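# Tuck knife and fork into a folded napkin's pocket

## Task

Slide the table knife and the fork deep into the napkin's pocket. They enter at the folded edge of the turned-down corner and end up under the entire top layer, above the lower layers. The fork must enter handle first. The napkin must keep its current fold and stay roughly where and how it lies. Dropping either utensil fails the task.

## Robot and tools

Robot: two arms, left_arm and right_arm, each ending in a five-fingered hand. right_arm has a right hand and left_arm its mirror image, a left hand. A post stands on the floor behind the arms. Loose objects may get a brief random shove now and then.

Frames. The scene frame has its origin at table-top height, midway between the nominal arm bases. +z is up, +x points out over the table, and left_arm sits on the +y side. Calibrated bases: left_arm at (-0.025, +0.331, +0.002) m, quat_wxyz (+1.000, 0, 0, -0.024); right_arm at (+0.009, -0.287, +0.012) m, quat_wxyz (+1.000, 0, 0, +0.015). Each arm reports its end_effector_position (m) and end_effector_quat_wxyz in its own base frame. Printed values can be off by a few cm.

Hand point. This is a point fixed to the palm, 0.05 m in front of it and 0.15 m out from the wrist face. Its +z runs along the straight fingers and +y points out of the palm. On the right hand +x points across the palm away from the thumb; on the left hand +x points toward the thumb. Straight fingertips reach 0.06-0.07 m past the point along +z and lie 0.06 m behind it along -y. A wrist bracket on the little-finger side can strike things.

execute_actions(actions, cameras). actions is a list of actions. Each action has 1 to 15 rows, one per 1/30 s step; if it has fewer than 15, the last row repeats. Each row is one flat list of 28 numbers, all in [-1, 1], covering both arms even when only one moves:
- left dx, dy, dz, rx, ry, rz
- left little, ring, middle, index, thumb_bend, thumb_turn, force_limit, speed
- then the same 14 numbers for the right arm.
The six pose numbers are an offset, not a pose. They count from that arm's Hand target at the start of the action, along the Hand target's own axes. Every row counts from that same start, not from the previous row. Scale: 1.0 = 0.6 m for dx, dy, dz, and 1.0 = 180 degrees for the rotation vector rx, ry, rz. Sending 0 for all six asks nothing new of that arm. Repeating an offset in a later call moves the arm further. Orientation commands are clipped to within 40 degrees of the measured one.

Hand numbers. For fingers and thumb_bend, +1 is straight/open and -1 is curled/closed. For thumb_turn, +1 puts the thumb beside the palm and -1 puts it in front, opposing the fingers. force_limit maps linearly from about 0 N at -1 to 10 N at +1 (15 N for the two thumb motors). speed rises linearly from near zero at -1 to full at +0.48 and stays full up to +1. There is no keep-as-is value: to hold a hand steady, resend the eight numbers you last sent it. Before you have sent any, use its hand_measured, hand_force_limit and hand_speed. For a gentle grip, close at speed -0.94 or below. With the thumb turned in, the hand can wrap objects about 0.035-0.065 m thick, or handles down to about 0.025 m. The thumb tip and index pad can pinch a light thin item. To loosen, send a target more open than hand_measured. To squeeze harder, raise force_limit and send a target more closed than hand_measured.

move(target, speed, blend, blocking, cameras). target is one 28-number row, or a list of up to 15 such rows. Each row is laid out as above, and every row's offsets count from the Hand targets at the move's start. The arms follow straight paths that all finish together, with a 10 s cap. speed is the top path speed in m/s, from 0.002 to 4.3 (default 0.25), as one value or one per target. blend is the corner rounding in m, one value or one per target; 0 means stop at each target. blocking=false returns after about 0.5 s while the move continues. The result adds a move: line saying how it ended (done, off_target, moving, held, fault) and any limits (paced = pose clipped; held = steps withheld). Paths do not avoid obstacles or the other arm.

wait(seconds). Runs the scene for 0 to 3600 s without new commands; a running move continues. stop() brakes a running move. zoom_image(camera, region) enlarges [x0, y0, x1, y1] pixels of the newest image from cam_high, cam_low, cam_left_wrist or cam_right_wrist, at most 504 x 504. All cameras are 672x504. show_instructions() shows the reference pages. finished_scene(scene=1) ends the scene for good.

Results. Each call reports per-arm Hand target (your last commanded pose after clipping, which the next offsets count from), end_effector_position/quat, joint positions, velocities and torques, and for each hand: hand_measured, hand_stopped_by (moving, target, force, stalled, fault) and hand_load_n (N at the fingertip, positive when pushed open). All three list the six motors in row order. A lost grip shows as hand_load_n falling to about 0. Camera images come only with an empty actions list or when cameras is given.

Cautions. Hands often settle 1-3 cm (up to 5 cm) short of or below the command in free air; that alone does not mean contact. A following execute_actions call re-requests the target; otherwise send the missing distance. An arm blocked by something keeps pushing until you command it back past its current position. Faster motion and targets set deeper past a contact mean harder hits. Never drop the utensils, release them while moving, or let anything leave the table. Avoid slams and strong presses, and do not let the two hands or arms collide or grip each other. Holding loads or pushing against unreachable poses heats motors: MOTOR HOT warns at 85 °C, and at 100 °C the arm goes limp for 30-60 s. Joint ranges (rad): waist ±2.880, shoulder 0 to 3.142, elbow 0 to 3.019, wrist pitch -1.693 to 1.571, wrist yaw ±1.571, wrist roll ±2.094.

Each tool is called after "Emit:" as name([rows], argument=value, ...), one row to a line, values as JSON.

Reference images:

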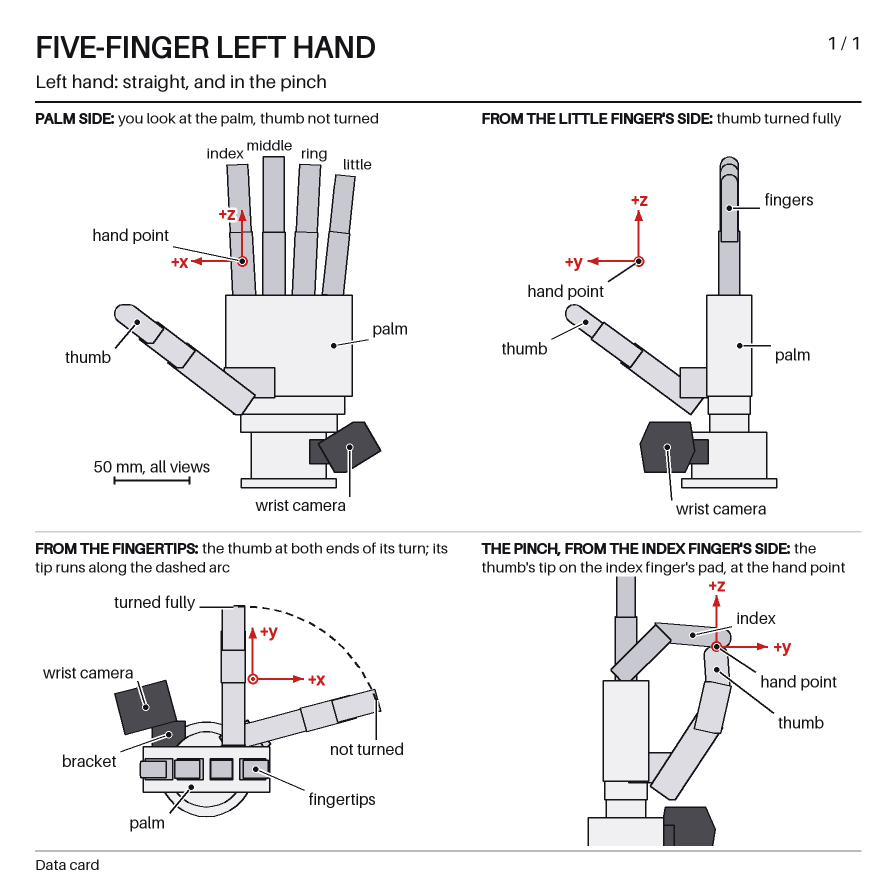

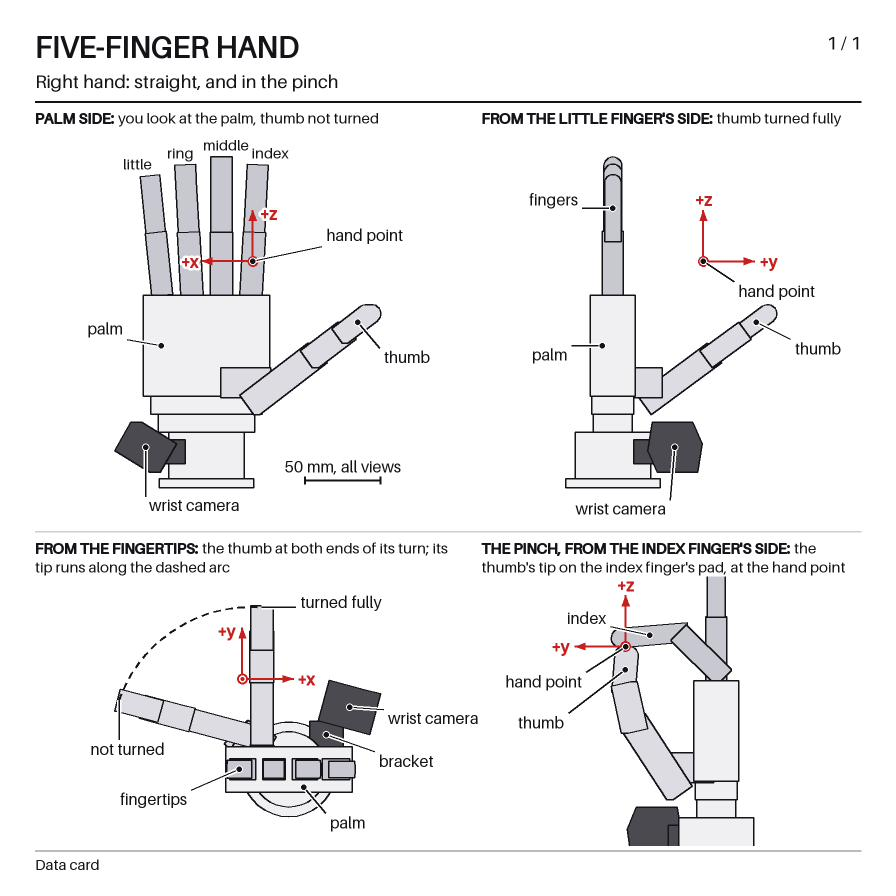

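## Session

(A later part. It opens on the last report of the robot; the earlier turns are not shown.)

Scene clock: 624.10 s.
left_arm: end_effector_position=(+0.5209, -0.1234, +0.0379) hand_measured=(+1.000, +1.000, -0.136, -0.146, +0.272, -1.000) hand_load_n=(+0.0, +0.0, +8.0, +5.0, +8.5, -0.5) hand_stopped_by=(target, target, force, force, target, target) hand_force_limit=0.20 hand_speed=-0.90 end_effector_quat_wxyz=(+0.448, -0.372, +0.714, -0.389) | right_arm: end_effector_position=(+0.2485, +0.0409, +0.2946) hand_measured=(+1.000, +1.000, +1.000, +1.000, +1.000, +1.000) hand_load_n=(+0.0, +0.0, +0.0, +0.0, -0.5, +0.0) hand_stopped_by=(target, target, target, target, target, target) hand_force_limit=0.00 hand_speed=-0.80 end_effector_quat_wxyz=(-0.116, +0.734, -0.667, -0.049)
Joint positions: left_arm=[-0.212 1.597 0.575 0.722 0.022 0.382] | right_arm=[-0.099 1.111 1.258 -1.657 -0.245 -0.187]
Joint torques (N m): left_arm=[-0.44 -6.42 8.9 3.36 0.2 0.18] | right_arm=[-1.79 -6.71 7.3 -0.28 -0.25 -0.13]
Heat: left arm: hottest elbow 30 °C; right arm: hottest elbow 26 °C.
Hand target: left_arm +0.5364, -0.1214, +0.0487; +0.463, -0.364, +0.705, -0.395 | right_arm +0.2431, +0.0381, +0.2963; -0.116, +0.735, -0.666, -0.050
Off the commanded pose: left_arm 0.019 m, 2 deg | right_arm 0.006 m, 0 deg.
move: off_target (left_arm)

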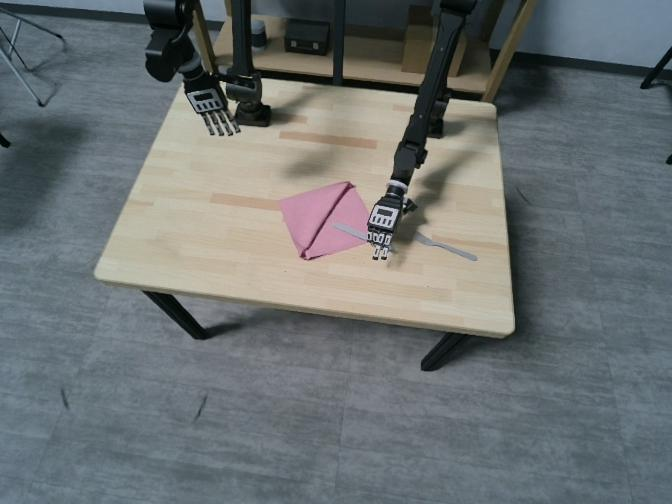

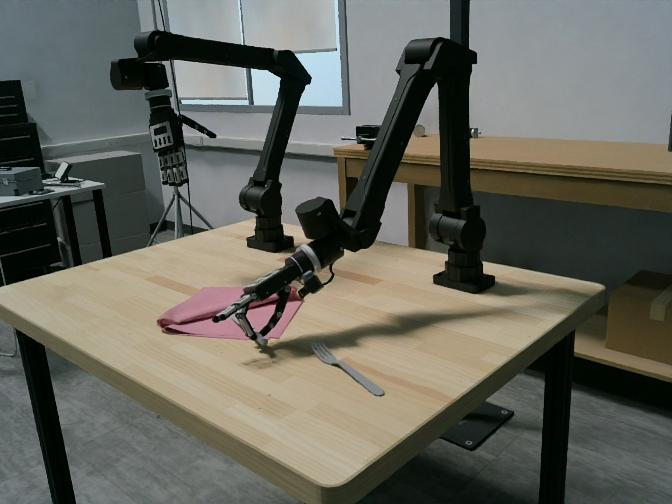

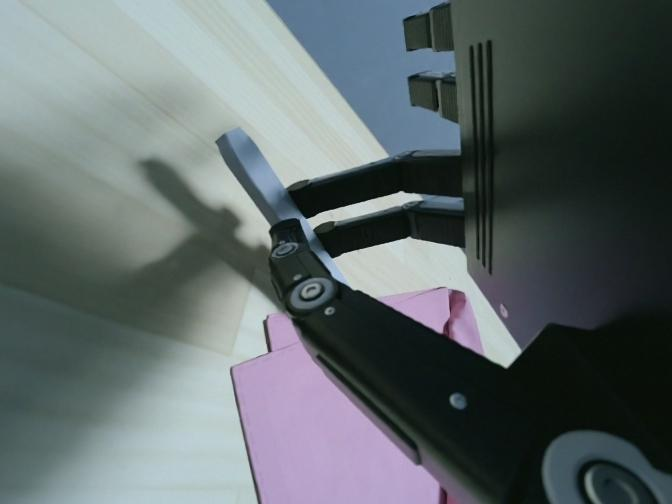

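Emit:
move(target=[0.00365,0.00894,0.00259,0,0,0,1,1,-0.4,-0.4,0.27,-1,0.2,-0.9,0,0,0,0,0,0,1,1,1,1,1,1,0.0,-0.8], speed=0.04, cameras=["cam_high","cam_low"])

Emit:
zoom_image(camera="cam_high", region=[310, 200, 390, 260])

Emit:
zoom_image(camera="cam_low", region=[205, 285, 305, 360])

Scene clock: 647.00 s.
left_arm: end_effector_position=(+0.5222, -0.1236, +0.0331) hand_measured=(+1.000, +1.000, -0.136, -0.146, +0.272, -1.000) hand_load_n=(+0.0, +0.0, +8.0, +5.0, +8.0, -0.5) hand_stopped_by=(target, target, force, force, target, target) hand_force_limit=0.20 hand_speed=-0.90 end_effector_quat_wxyz=(+0.449, -0.371, +0.713, -0.390) | right_arm: end_effector_position=(+0.2485, +0.0409, +0.2946) hand_measured=(+1.000, +1.000, +1.000, +1.000, +1.000, +1.000) hand_load_n=(+0.0, +0.0, +0.0, +0.0, +0.0, +0.0) hand_stopped_by=(target, target, target, target, target, target) hand_force_limit=0.00 hand_speed=-0.80 end_effector_quat_wxyz=(-0.116, +0.734, -0.667, -0.049)
Joint positions: left_arm=[-0.212 1.616 0.575 0.744 0.022 0.383] | right_arm=[-0.099 1.111 1.258 -1.657 -0.245 -0.187]
Joint torques (N m): left_arm=[-0.56 -6.53 8.47 3.44 0.19 0.19] | right_arm=[-1.73 -6.71 7.38 -0.23 -0.26 -0.16]
Heat: left arm: hottest elbow 30 °C; right arm: hottest elbow 26 °C.
Hand target: left_arm +0.5364, -0.1213, +0.0425; +0.463, -0.364, +0.705, -0.395 | right_arm +0.2431, +0.0381, +0.2963; -0.116, +0.735, -0.666, -0.050
Off the commanded pose: left_arm 0.017 m, 2 deg | right_arm 0.006 m, 0 deg.
move: off_target (left_arm)

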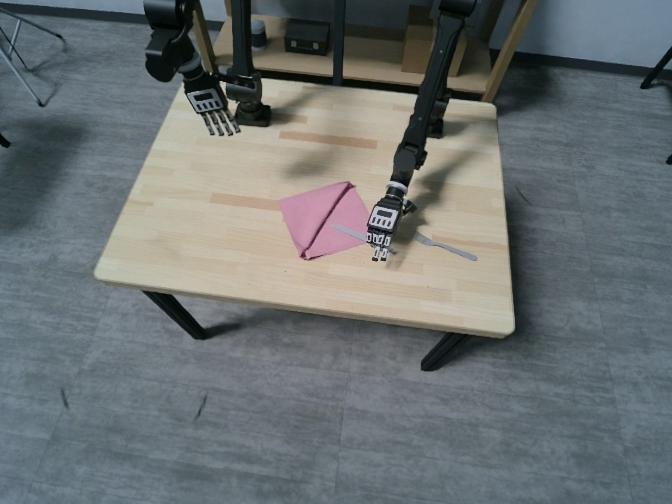

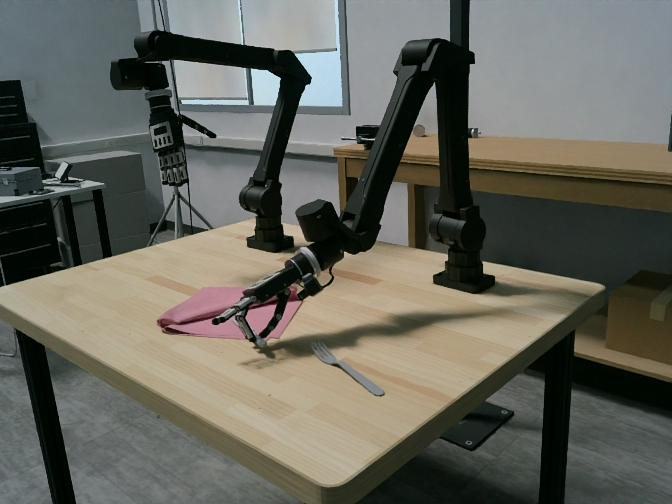

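Scaled by 6.300.

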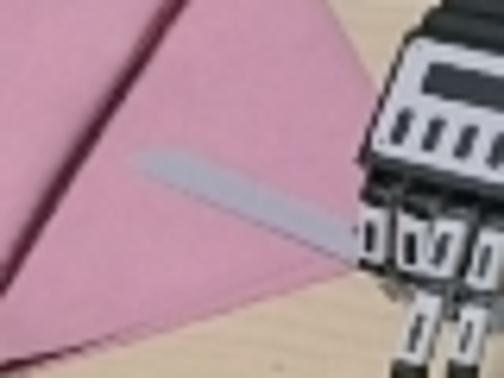

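Scaled by 5.040.

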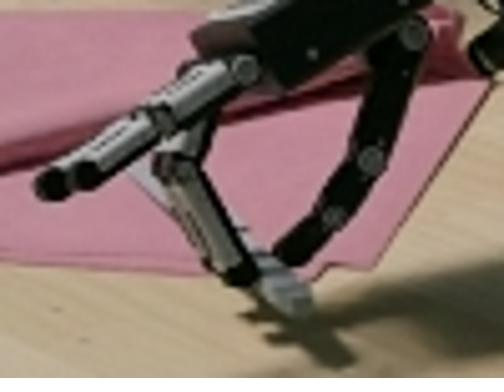

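Emit:
move(target=[0.06978,-0.02662,-0.00657,0,0,0,1,1,-0.4,-0.4,0.27,-1,0.2,-0.9,0,0,0,0,0,0,1,1,1,1,1,1,0.0,-0.8], speed=0.05, cameras=["cam_high","cam_low"])

Emit:
zoom_image(camera="cam_high", region=[290, 180, 390, 260])

Emit:
zoom_image(camera="cam_low", region=[155, 275, 305, 360])

Scene clock: 659.57 s.
left_arm: end_effector_position=(+0.5139, -0.1562, +0.0339) hand_measured=(+1.000, +1.000, -0.136, -0.146, +0.272, -1.000) hand_load_n=(+0.0, -0.5, +8.5, +4.5, +8.0, -0.5) hand_stopped_by=(target, target, force, force, target, target) hand_force_limit=0.20 hand_speed=-0.90 end_effector_quat_wxyz=(+0.458, -0.365, +0.715, -0.382) | right_arm: end_effector_position=(+0.2485, +0.0409, +0.2946) hand_measured=(+1.000, +1.000, +1.000, +1.000, +1.000, +1.000) hand_load_n=(+0.0, +0.0, +0.0, +0.0, +0.0, +0.0) hand_stopped_by=(target, target, target, target, target, target) hand_force_limit=0.00 hand_speed=-0.80 end_effector_quat_wxyz=(-0.116, +0.734, -0.667, -0.049)
Joint positions: left_arm=[-0.313 1.616 0.575 0.747 -0.084 0.378] | right_arm=[-0.099 1.111 1.258 -1.657 -0.245 -0.187]
Joint torques (N m): left_arm=[-1.96 -6.95 7.87 3.29 -0.05 -0.1] | right_arm=[-1.9 -6.65 7.47 -0.08 -0.28 -0.16]
Heat: left arm: hottest elbow 29 °C; right arm: hottest elbow 26 °C.
Hand target: left_arm +0.5222, -0.1639, +0.0425; +0.463, -0.364, +0.705, -0.395 | right_arm +0.2431, +0.0381, +0.2963; -0.116, +0.735, -0.666, -0.050
Off the commanded pose: left_arm 0.014 m, 2 deg | right_arm 0.006 m, 0 deg.
move: off_target (left_arm)

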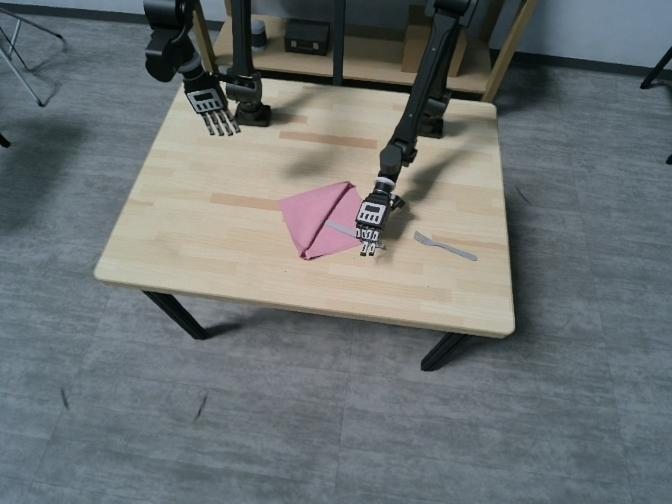

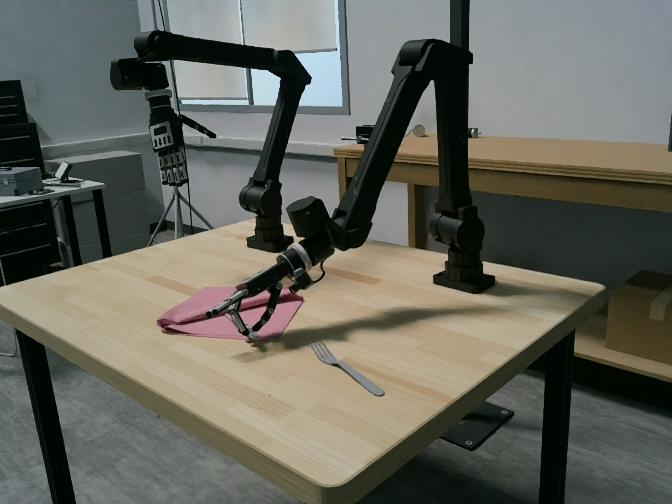

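Scaled by 5.040.

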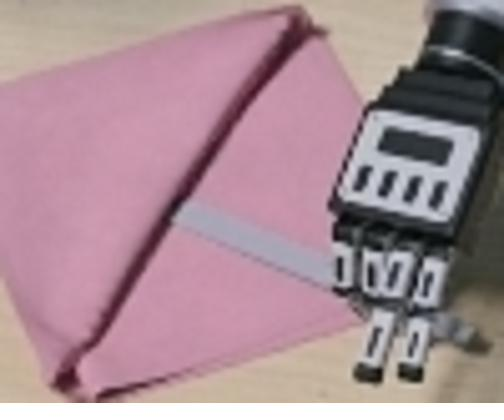

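Scaled by 3.360.

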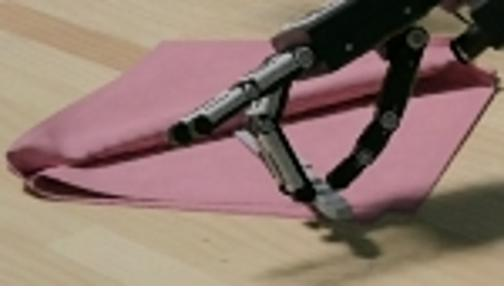

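Emit:
zoom_image(camera="cam_high", region=[305, 200, 355, 240])

Emit:
zoom_image(camera="cam_low", region=[205, 290, 265, 340])

Scaled by 10.080.

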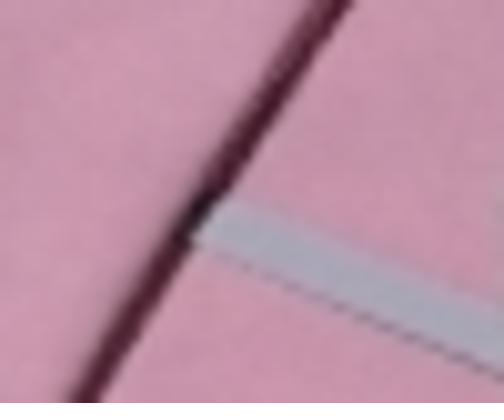

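Scaled by 8.400.

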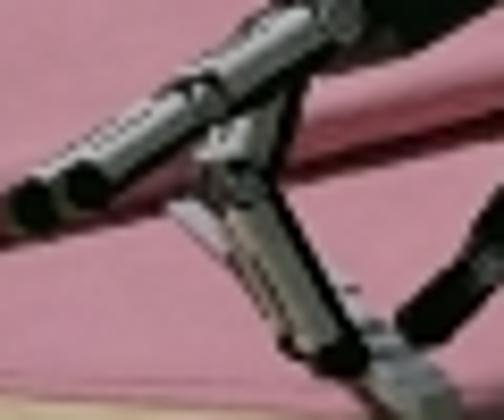

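Emit:
move(target=[0.04652,-0.01775,-0.00438,0,0,0,1,1,-0.4,-0.4,0.27,-1,0.2,-0.9,0,0,0,0,0,0,1,1,1,1,1,1,0.0,-0.8], speed=0.04, cameras=["cam_high","cam_low"])

Emit:
zoom_image(camera="cam_high", region=[290, 180, 390, 260])

Emit:
zoom_image(camera="cam_low", region=[155, 275, 305, 360])

Scene clock: 667.33 s.
left_arm: end_effector_position=(+0.5042, -0.1835, +0.0343) hand_measured=(+1.000, +1.000, -0.136, -0.146, +0.272, -1.000) hand_load_n=(+0.0, +0.0, +8.5, +4.5, +8.0, -0.5) hand_stopped_by=(target, target, force, force, target, target) hand_force_limit=0.20 hand_speed=-0.90 end_effector_quat_wxyz=(+0.459, -0.364, +0.715, -0.382) | right_arm: end_effector_position=(+0.2485, +0.0409, +0.2946) hand_measured=(+1.000, +1.000, +1.000, +1.000, +1.000, +1.000) hand_load_n=(+0.0, +0.0, +0.0, +0.0, +0.0, +0.0) hand_stopped_by=(target, target, target, target, target, target) hand_force_limit=0.00 hand_speed=-0.80 end_effector_quat_wxyz=(-0.116, +0.734, -0.667, -0.049)
Joint positions: left_arm=[-0.392 1.616 0.575 0.747 -0.161 0.357] | right_arm=[-0.099 1.111 1.258 -1.657 -0.245 -0.187]
Joint torques (N m): left_arm=[-2.02 -6.77 8.18 3.11 -0.09 -0.1] | right_arm=[-1.49 -6.95 7.43 -0.23 -0.27 -0.18]
Heat: left arm: hottest elbow 29 °C; right arm: hottest elbow 26 °C.
Hand target: left_arm +0.5128, -0.1925, +0.0426; +0.463, -0.364, +0.705, -0.395 | right_arm +0.2431, +0.0381, +0.2963; -0.116, +0.735, -0.666, -0.050
Off the commanded pose: left_arm 0.015 m, 2 deg | right_arm 0.006 m, 0 deg.
move: off_target (left_arm)

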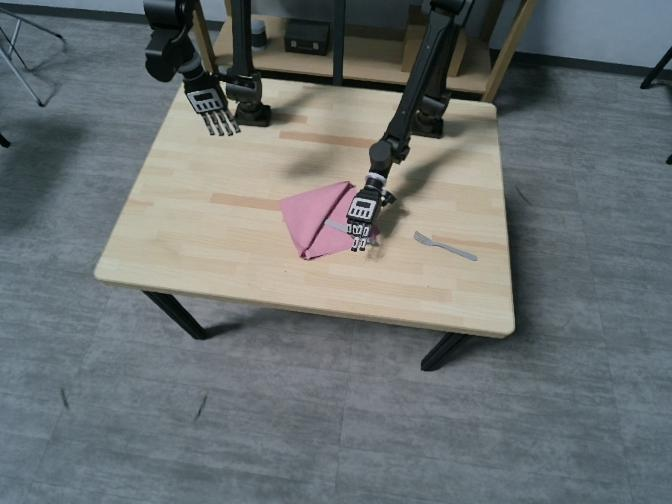

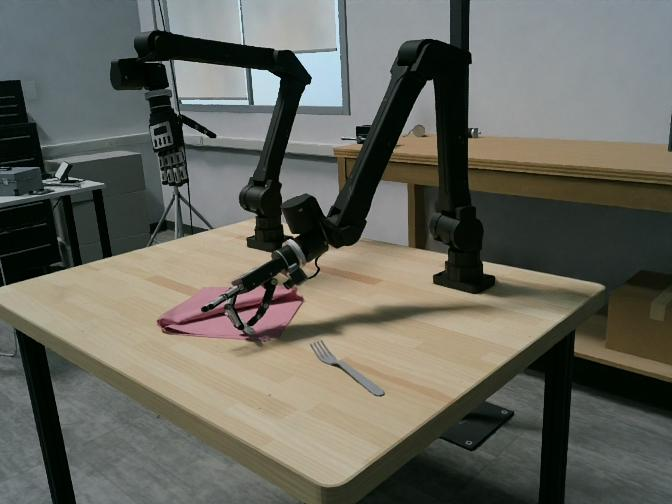

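Scaled by 5.040.

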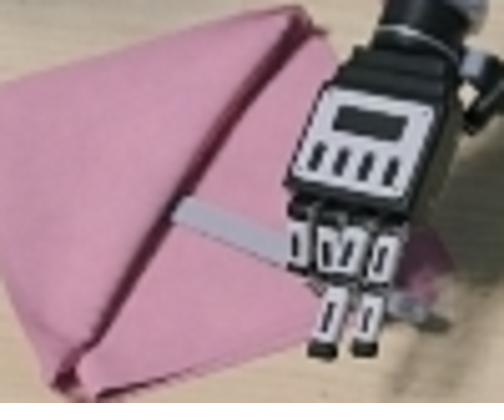

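Scaled by 3.360.

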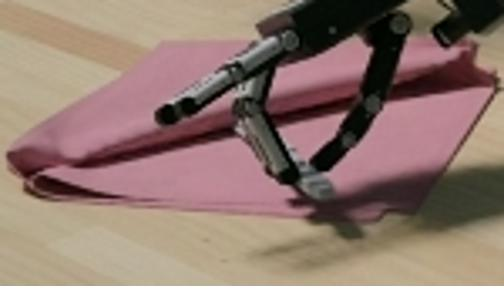

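Emit:
move(target=[0.07753,-0.02958,-0.0073,0,0,0,1,1,-0.4,-0.4,0.27,-1,0.2,-0.9,0,0,0,0,0,0,1,1,1,1,1,1,0.0,-0.8], speed=0.05, cameras=["cam_high","cam_low","cam_left_wrist"])

Emit:
zoom_image(camera="cam_high", region=[270, 170, 390, 270])

Emit:
zoom_image(camera="cam_low", region=[155, 275, 305, 360])

Scene clock: 674.50 s.
left_arm: end_effector_position=(+0.4867, -0.2287, +0.0364) hand_measured=(+1.000, +1.000, -0.136, -0.146, +0.272, -1.000) hand_load_n=(+0.0, +0.0, +8.0, +5.0, +8.0, -1.0) hand_stopped_by=(target, target, force, force, target, target) hand_force_limit=0.20 hand_speed=-0.90 end_effector_quat_wxyz=(+0.463, -0.361, +0.712, -0.385) | right_arm: end_effector_position=(+0.2485, +0.0409, +0.2946) hand_measured=(+1.000, +1.000, +1.000, +1.000, +1.000, +1.000) hand_load_n=(+0.0, +0.0, +0.0, +0.0, +0.0, +0.0) hand_stopped_by=(target, target, target, target, target, target) hand_force_limit=0.00 hand_speed=-0.80 end_effector_quat_wxyz=(-0.116, +0.734, -0.667, -0.049)
Joint positions: left_arm=[-0.522 1.622 0.584 0.747 -0.286 0.323] | right_arm=[-0.099 1.111 1.258 -1.657 -0.245 -0.187]
Joint torques (N m): left_arm=[-1.9 -6.36 9.29 2.35 -0.12 -0.11] | right_arm=[-1.96 -6.83 7.31 -0.16 -0.29 -0.17]
Heat: left arm: hottest elbow 29 °C; right arm: hottest elbow 26 °C.
Hand target: left_arm +0.4970, -0.2399, +0.0428; +0.463, -0.364, +0.705, -0.395 | right_arm +0.2431, +0.0381, +0.2963; -0.116, +0.735, -0.666, -0.050
Off the commanded pose: left_arm 0.016 m, 1 deg | right_arm 0.006 m, 0 deg.
move: off_target (left_arm)

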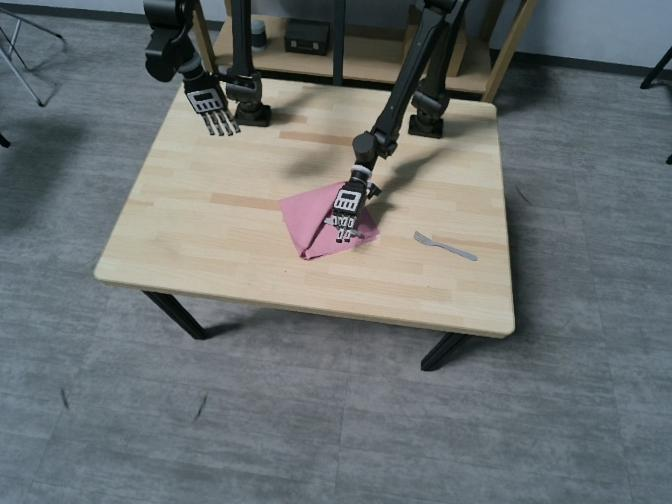

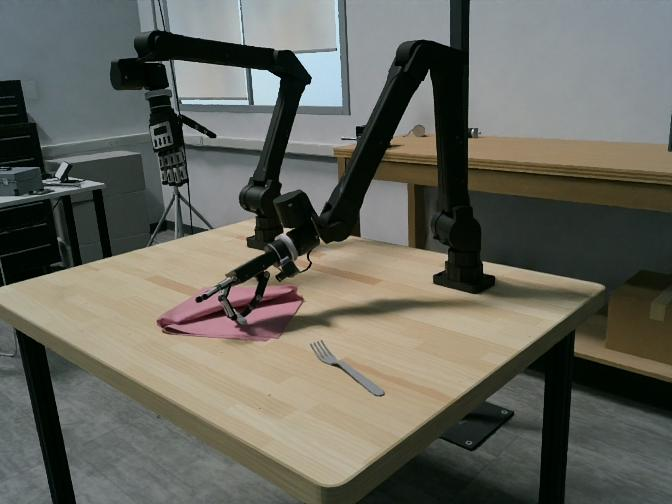

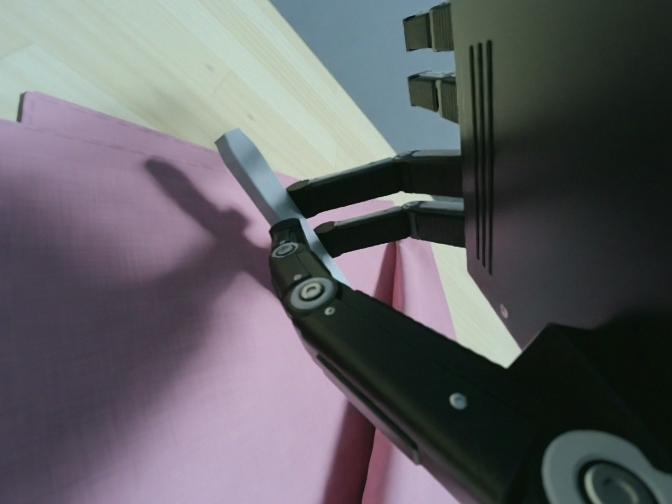

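Scaled by 4.200.

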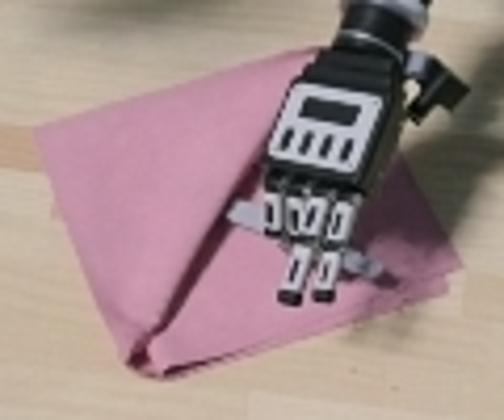

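Scaled by 3.360.

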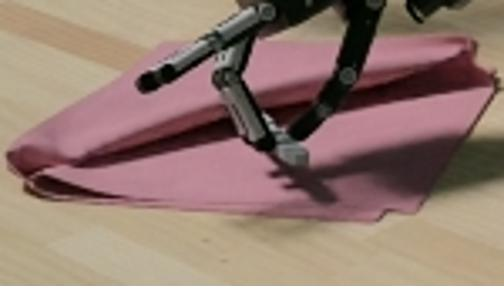

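Emit:
move(target=[0.0626,-0.01357,-0.00295,0.00122,0.0030,-0.01207,1,1,-0.4,-0.4,0.27,-1,0.2,-0.9,0,0,0,0,0,0,1,1,1,1,1,1,0.0,-0.8], speed=0.05, cameras=["cam_high","cam_low","cam_left_wrist"])

Emit:
zoom_image(camera="cam_high", region=[270, 170, 390, 270])

Emit:
zoom_image(camera="cam_low", region=[155, 275, 305, 360])

Scene clock: 699.20 s.
left_arm: end_effector_position=(+0.4753, -0.2632, +0.0299) hand_measured=(+1.000, +1.000, -0.136, -0.146, +0.272, -1.000) hand_load_n=(+0.0, +0.0, +8.5, +4.5, +8.0, -1.0) hand_stopped_by=(target, target, force, force, target, target) hand_force_limit=0.20 hand_speed=-0.90 end_effector_quat_wxyz=(+0.452, -0.372, +0.708, -0.395) | right_arm: end_effector_position=(+0.2485, +0.0409, +0.2946) hand_measured=(+1.000, +1.000, +1.000, +1.000, +1.000, +1.000) hand_load_n=(+0.0, +0.0, +0.0, +0.0, -0.5, +0.0) hand_stopped_by=(target, target, target, target, target, target) hand_force_limit=0.00 hand_speed=-0.80 end_effector_quat_wxyz=(-0.116, +0.734, -0.667, -0.049)
Joint positions: left_arm=[-0.605 1.654 0.604 0.747 -0.356 0.26] | right_arm=[-0.099 1.111 1.258 -1.657 -0.245 -0.187]
Joint torques (N m): left_arm=[-1.85 -6.59 9.13 2.59 -0.15 -0.1] | right_arm=[-2.02 -6.71 7.47 -0.29 -0.27 -0.17]
Heat: left arm: hottest elbow 30 °C; right arm: hottest elbow 26 °C.
Hand target: left_arm +0.4850, -0.2760, +0.0367; +0.453, -0.375, +0.699, -0.407 | right_arm +0.2431, +0.0381, +0.2963; -0.116, +0.735, -0.666, -0.050
Off the commanded pose: left_arm 0.017 m, 2 deg | right_arm 0.006 m, 0 deg.
move: off_target (left_arm)

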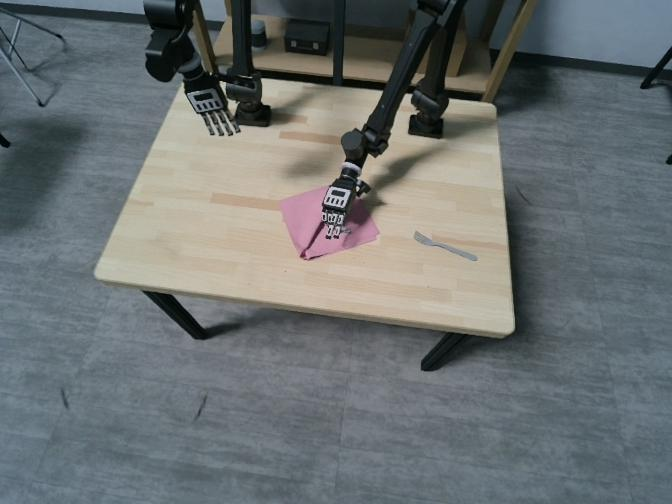

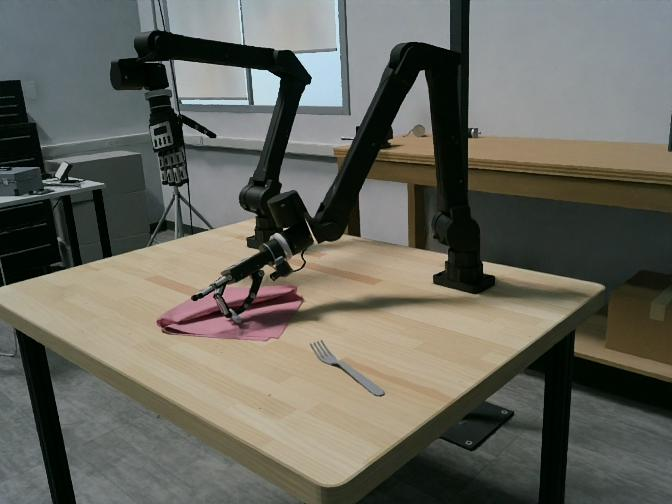

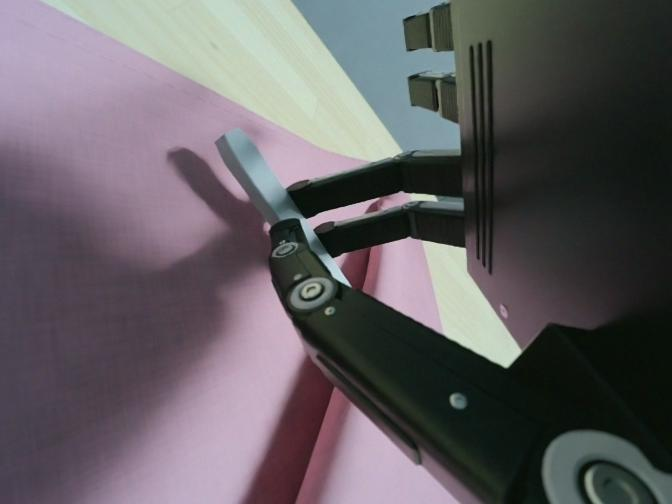

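Scaled by 4.200.

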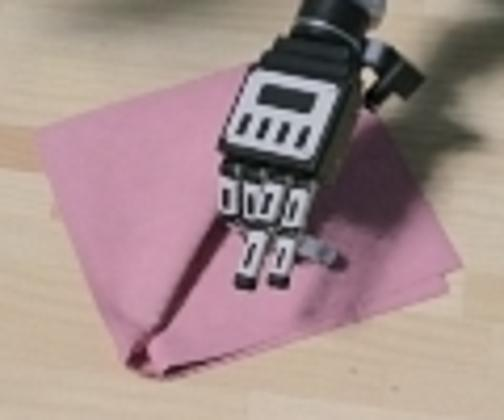

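Scaled by 3.360.

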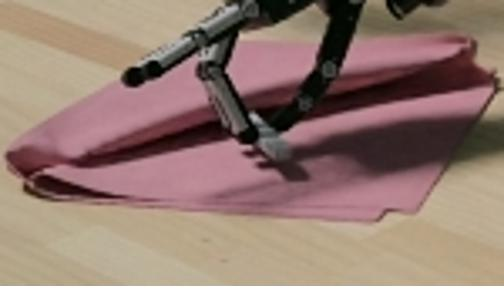

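Emit:
zoom_image(camera="cam_high", region=[310, 205, 370, 255])

Emit:
zoom_image(camera="cam_low", region=[200, 290, 260, 340])

Emit:
zoom_image(camera="cam_left_wrist", region=[200, 100, 440, 320])

Scaled by 8.400.

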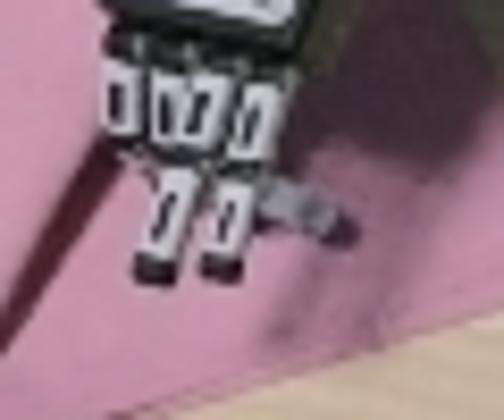

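Scaled by 8.400.

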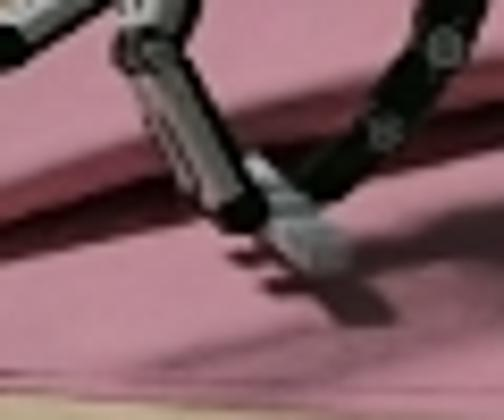

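Scaled by 2.100.

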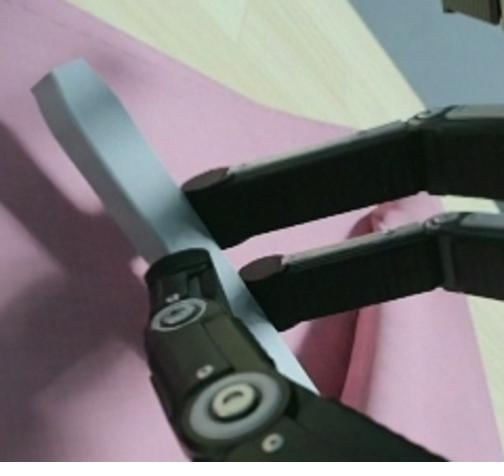

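Emit:
execute_actions(actions=[], cameras=["cam_high", "cam_low", "cam_left_wrist"])

Scene clock: 726.77 s.
left_arm: end_effector_position=(+0.4753, -0.2633, +0.0299) hand_measured=(+1.000, +1.000, -0.136, -0.146, +0.272, -1.000) hand_load_n=(+0.0, +0.0, +8.5, +4.5, +8.0, -1.0) hand_stopped_by=(target, target, force, force, target, target) hand_force_limit=0.20 hand_speed=-0.90 end_effector_quat_wxyz=(+0.452, -0.373, +0.708, -0.395) | right_arm: end_effector_position=(+0.2485, +0.0409, +0.2946) hand_measured=(+1.000, +1.000, +1.000, +1.000, +1.000, +1.000) hand_load_n=(+0.0, +0.0, +0.0, +0.0, +0.0, +0.0) hand_stopped_by=(target, target, target, target, target, target) hand_force_limit=0.00 hand_speed=-0.80 end_effector_quat_wxyz=(-0.116, +0.734, -0.667, -0.049)
Joint positions: left_arm=[-0.605 1.654 0.604 0.747 -0.356 0.259] | right_arm=[-0.099 1.111 1.258 -1.657 -0.245 -0.187]
Joint velocities: within noise
Joint torques (N m): left_arm=[-1.9 -6.71 9.13 2.62 -0.13 -0.11] | right_arm=[-1.79 -7.18 7.39 -0.2 -0.25 -0.16]
Heat: left arm: hottest elbow 31 °C; right arm: hottest elbow 26 °C.
Hand target: left_arm +0.4850, -0.2760, +0.0368; +0.453, -0.375, +0.699, -0.407 | right_arm +0.2431, +0.0381, +0.2963; -0.116, +0.735, -0.666, -0.050
Off the commanded pose: left_arm 0.017 m, 2 deg | right_arm 0.006 m, 0 deg.
Images, in order (width x height): cam_high 672x504, cam_low 672x504, cam_left_wrist 672x504.

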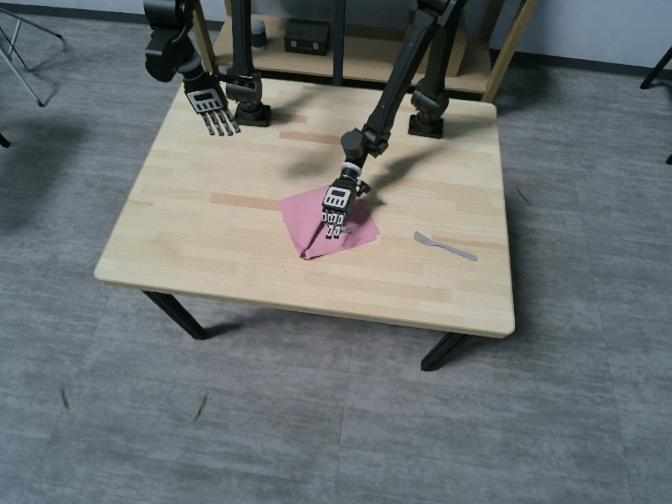

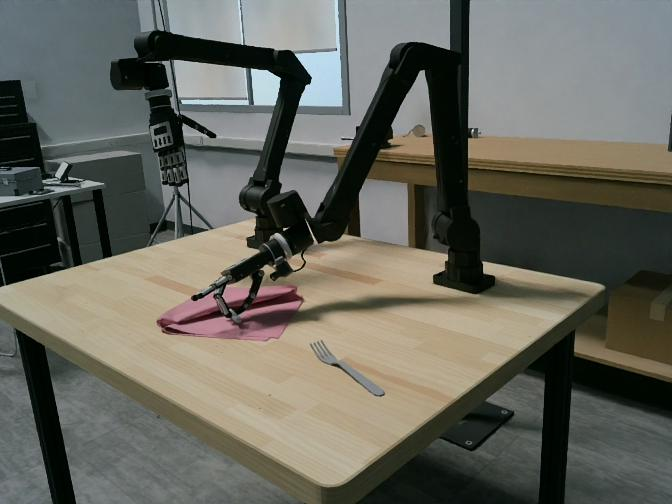

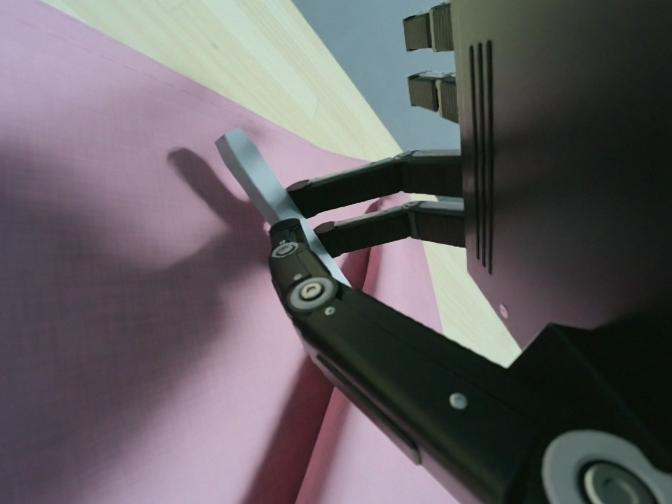

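Emit:
move([
  [0.0038,0.0106,0.003,0,0,0,1,1,-0.4,-0.4,0.27,-1,0.2,-0.9,0,0,0,0,0,0,1,1,1,1,1,1,0.0,-0.8],
], speed=0.03, cameras=["cam_low", "cam_left_wrist"])

Scene clock: 730.10 s.
left_arm: end_effector_position=(+0.4745, -0.2627, +0.0206) hand_measured=(+1.000, +1.000, -0.136, -0.146, +0.272, -1.000) hand_load_n=(+0.0, +0.0, +7.0, +5.0, +7.0, -1.0) hand_stopped_by=(target, target, force, force, target, target) hand_force_limit=0.20 hand_speed=-0.90 end_effector_quat_wxyz=(+0.450, -0.374, +0.711, -0.391) | right_arm: end_effector_position=(+0.2485, +0.0409, +0.2946) hand_measured=(+1.000, +1.000, +1.000, +1.000, +1.000, +1.000) hand_load_n=(+0.0, +0.0, +0.0, +0.0, +0.0, +0.0) hand_stopped_by=(target, target, target, target, target, target) hand_force_limit=0.00 hand_speed=-0.80 end_effector_quat_wxyz=(-0.116, +0.734, -0.667, -0.049)
Joint positions: left_arm=[-0.605 1.676 0.604 0.757 -0.356 0.258] | right_arm=[-0.099 1.111 1.258 -1.657 -0.245 -0.187]
Joint torques (N m): left_arm=[-1.96 -6.89 8.69 3.23 -0.12 -0.09] | right_arm=[-2.49 -6.89 7.43 -0.2 -0.22 -0.16]
Heat: left arm: hottest elbow 31 °C; right arm: hottest elbow 26 °C.
Hand target: left_arm +0.4850, -0.2760, +0.0296; +0.453, -0.375, +0.699, -0.407 | right_arm +0.2431, +0.0381, +0.2963; -0.116, +0.735, -0.666, -0.050
Off the commanded pose: left_arm 0.019 m, 2 deg | right_arm 0.006 m, 0 deg.
move: off_target (left_arm)

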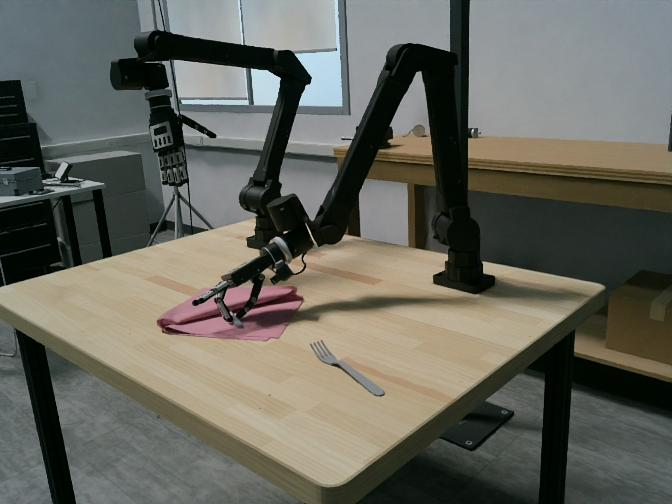

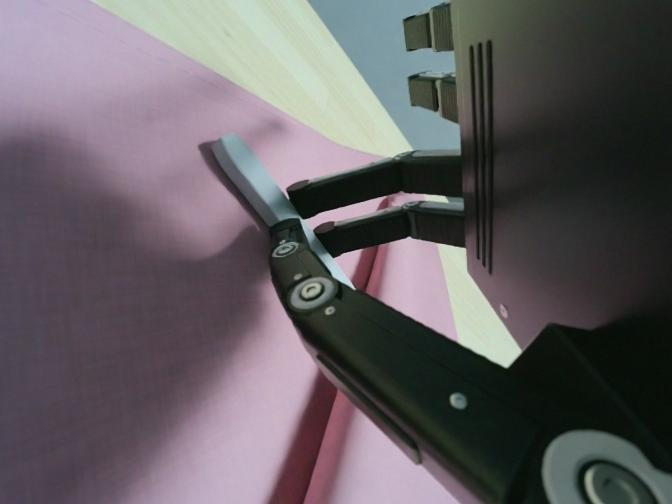

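Emit:
zoom_image(camera="cam_left_wrist", region=[160, 90, 420, 350])

Emit:
zoom_image(camera="cam_low", region=[140, 260, 330, 360])

Scaled by 1.938.

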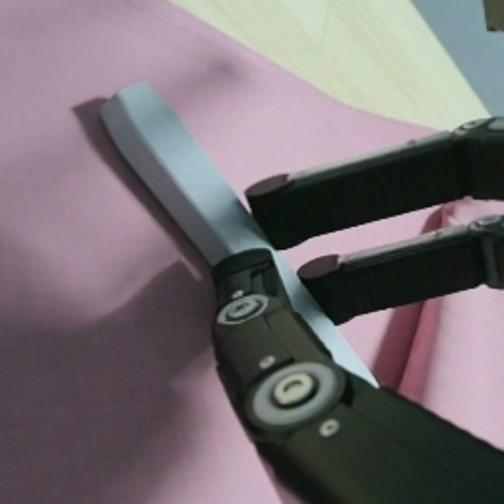

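Scaled by 2.653.

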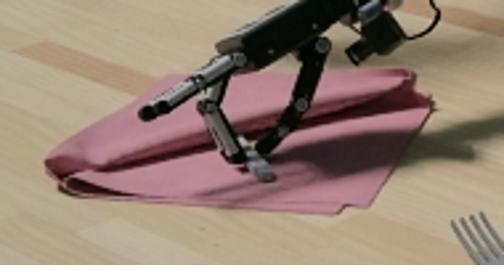

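Emit:
move([
  [0.0022,0.0061,0.0017,0,0,0,1,1,-0.4,-0.4,0.27,-1,0.2,-0.9,0,0,0,0,0,0,1,1,1,1,1,1,0.0,-0.8],
], speed=0.03, cameras=["cam_low", "cam_left_wrist"])

Scene clock: 737.30 s.
left_arm: end_effector_position=(+0.4757, -0.2635, +0.0202) hand_measured=(+1.000, +1.000, -0.136, -0.146, +0.272, -1.000) hand_load_n=(+0.0, +0.0, +7.0, +4.0, +7.0, -1.5) hand_stopped_by=(target, target, force, force, target, target) hand_force_limit=0.20 hand_speed=-0.90 end_effector_quat_wxyz=(+0.451, -0.373, +0.709, -0.394) | right_arm: end_effector_position=(+0.2485, +0.0409, +0.2946) hand_measured=(+1.000, +1.000, +1.000, +1.000, +1.000, +1.000) hand_load_n=(+0.0, +0.0, +0.0, +0.0, +0.0, +0.0) hand_stopped_by=(target, target, target, target, target, target) hand_force_limit=0.00 hand_speed=-0.80 end_effector_quat_wxyz=(-0.116, +0.734, -0.667, -0.049)
Joint positions: left_arm=[-0.605 1.684 0.604 0.773 -0.357 0.258] | right_arm=[-0.099 1.111 1.258 -1.657 -0.245 -0.187]
Joint torques (N m): left_arm=[-1.85 -6.48 8.5 3.04 -0.12 -0.08] | right_arm=[-1.49 -6.3 7.41 -0.23 -0.24 -0.15]
Heat: left arm: hottest elbow 31 °C; right arm: hottest elbow 26 °C.
Hand target: left_arm +0.4850, -0.2760, +0.0258; +0.453, -0.375, +0.699, -0.407 | right_arm +0.2431, +0.0381, +0.2963; -0.116, +0.735, -0.666, -0.050
Off the commanded pose: left_arm 0.016 m, 2 deg | right_arm 0.006 m, 0 deg.
move: off_target (left_arm)

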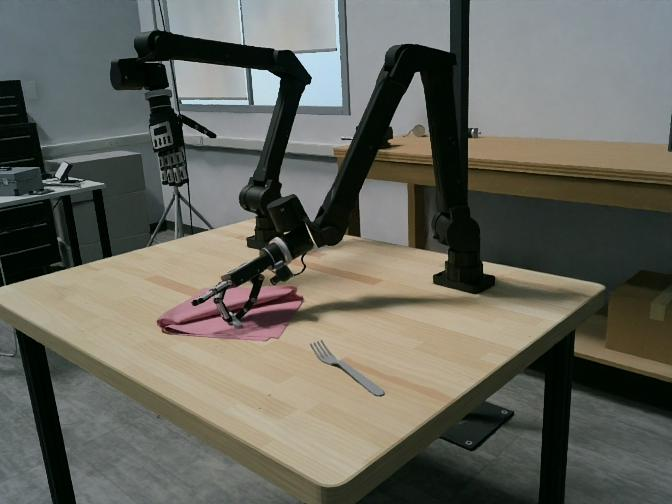

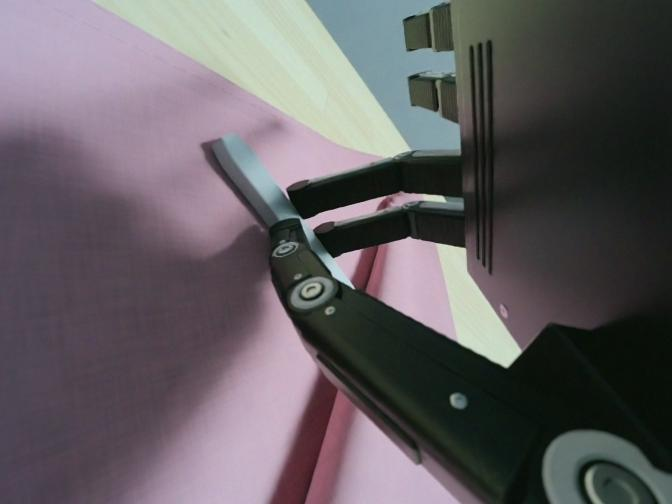

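Emit:
move([
  [0,0,0,0,0,0,1,1,-0.08,-0.09,0.27,-1,0.2,-0.9,0,0,0,0,0,0,1,1,1,1,1,1,0.0,-0.8],
  [0,0,0,0,0,0,1,1,-0.02,-0.02,0.27,-1,0.2,-0.9,0,0,0,0,0,0,1,1,1,1,1,1,0.0,-0.8],
], speed=0.03, cameras=["cam_low", "cam_left_wrist"])

Scene clock: 742.93 s.
left_arm: end_effector_position=(+0.4758, -0.2634, +0.0202) hand_measured=(+1.000, +1.000, -0.020, -0.020, +0.270, -1.000) hand_load_n=(-0.5, +0.0, +0.0, -0.5, +0.5, +0.0) hand_stopped_by=(target, target, target, target, target, target) hand_force_limit=0.20 hand_speed=-0.90 end_effector_quat_wxyz=(+0.451, -0.374, +0.708, -0.394) | right_arm: end_effector_position=(+0.2485, +0.0409, +0.2946) hand_measured=(+1.000, +1.000, +1.000, +1.000, +1.000, +1.000) hand_load_n=(+0.0, +0.0, +0.0, +0.0, +0.0, +0.0) hand_stopped_by=(target, target, target, target, target, target) hand_force_limit=0.00 hand_speed=-0.80 end_effector_quat_wxyz=(-0.116, +0.734, -0.667, -0.049)
Joint positions: left_arm=[-0.605 1.684 0.604 0.774 -0.357 0.258] | right_arm=[-0.099 1.111 1.258 -1.657 -0.245 -0.187]
Joint torques (N m): left_arm=[-1.85 -6.59 8.54 3.07 -0.11 -0.09] | right_arm=[-1.96 -6.53 7.38 -0.34 -0.27 -0.17]
Heat: left arm: hottest elbow 31 °C; right arm: hottest elbow 26 °C.
Hand target: left_arm +0.4849, -0.2759, +0.0256; +0.453, -0.375, +0.699, -0.407 | right_arm +0.2431, +0.0381, +0.2963; -0.116, +0.735, -0.666, -0.050
Off the commanded pose: left_arm 0.016 m, 2 deg | right_arm 0.006 m, 0 deg.
move: done; target 2's new numbers were sent with left_arm's hand 0.016 m and 2 deg from that target

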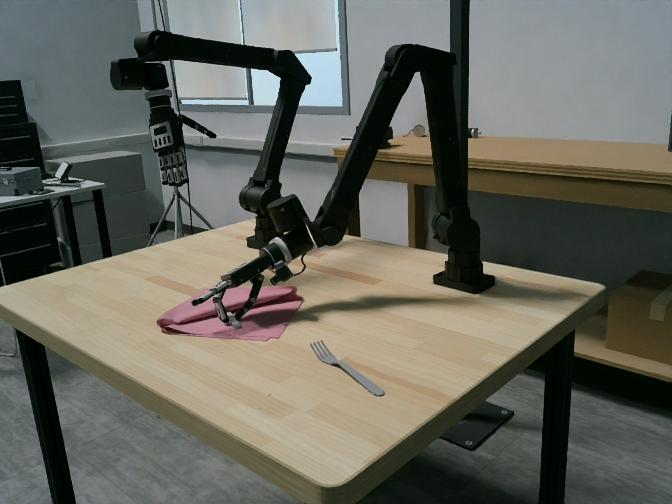

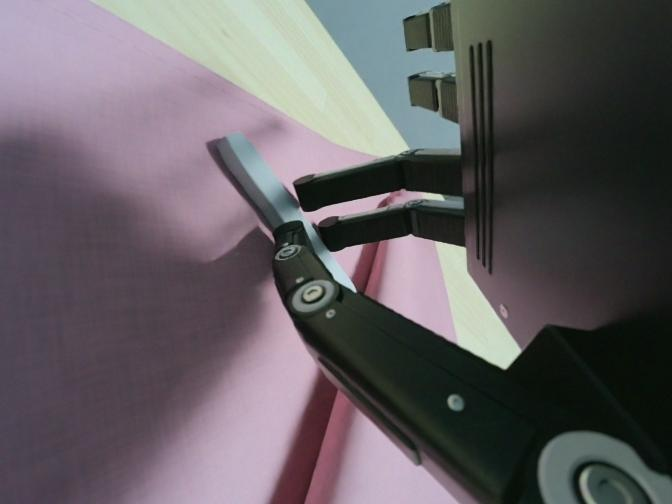

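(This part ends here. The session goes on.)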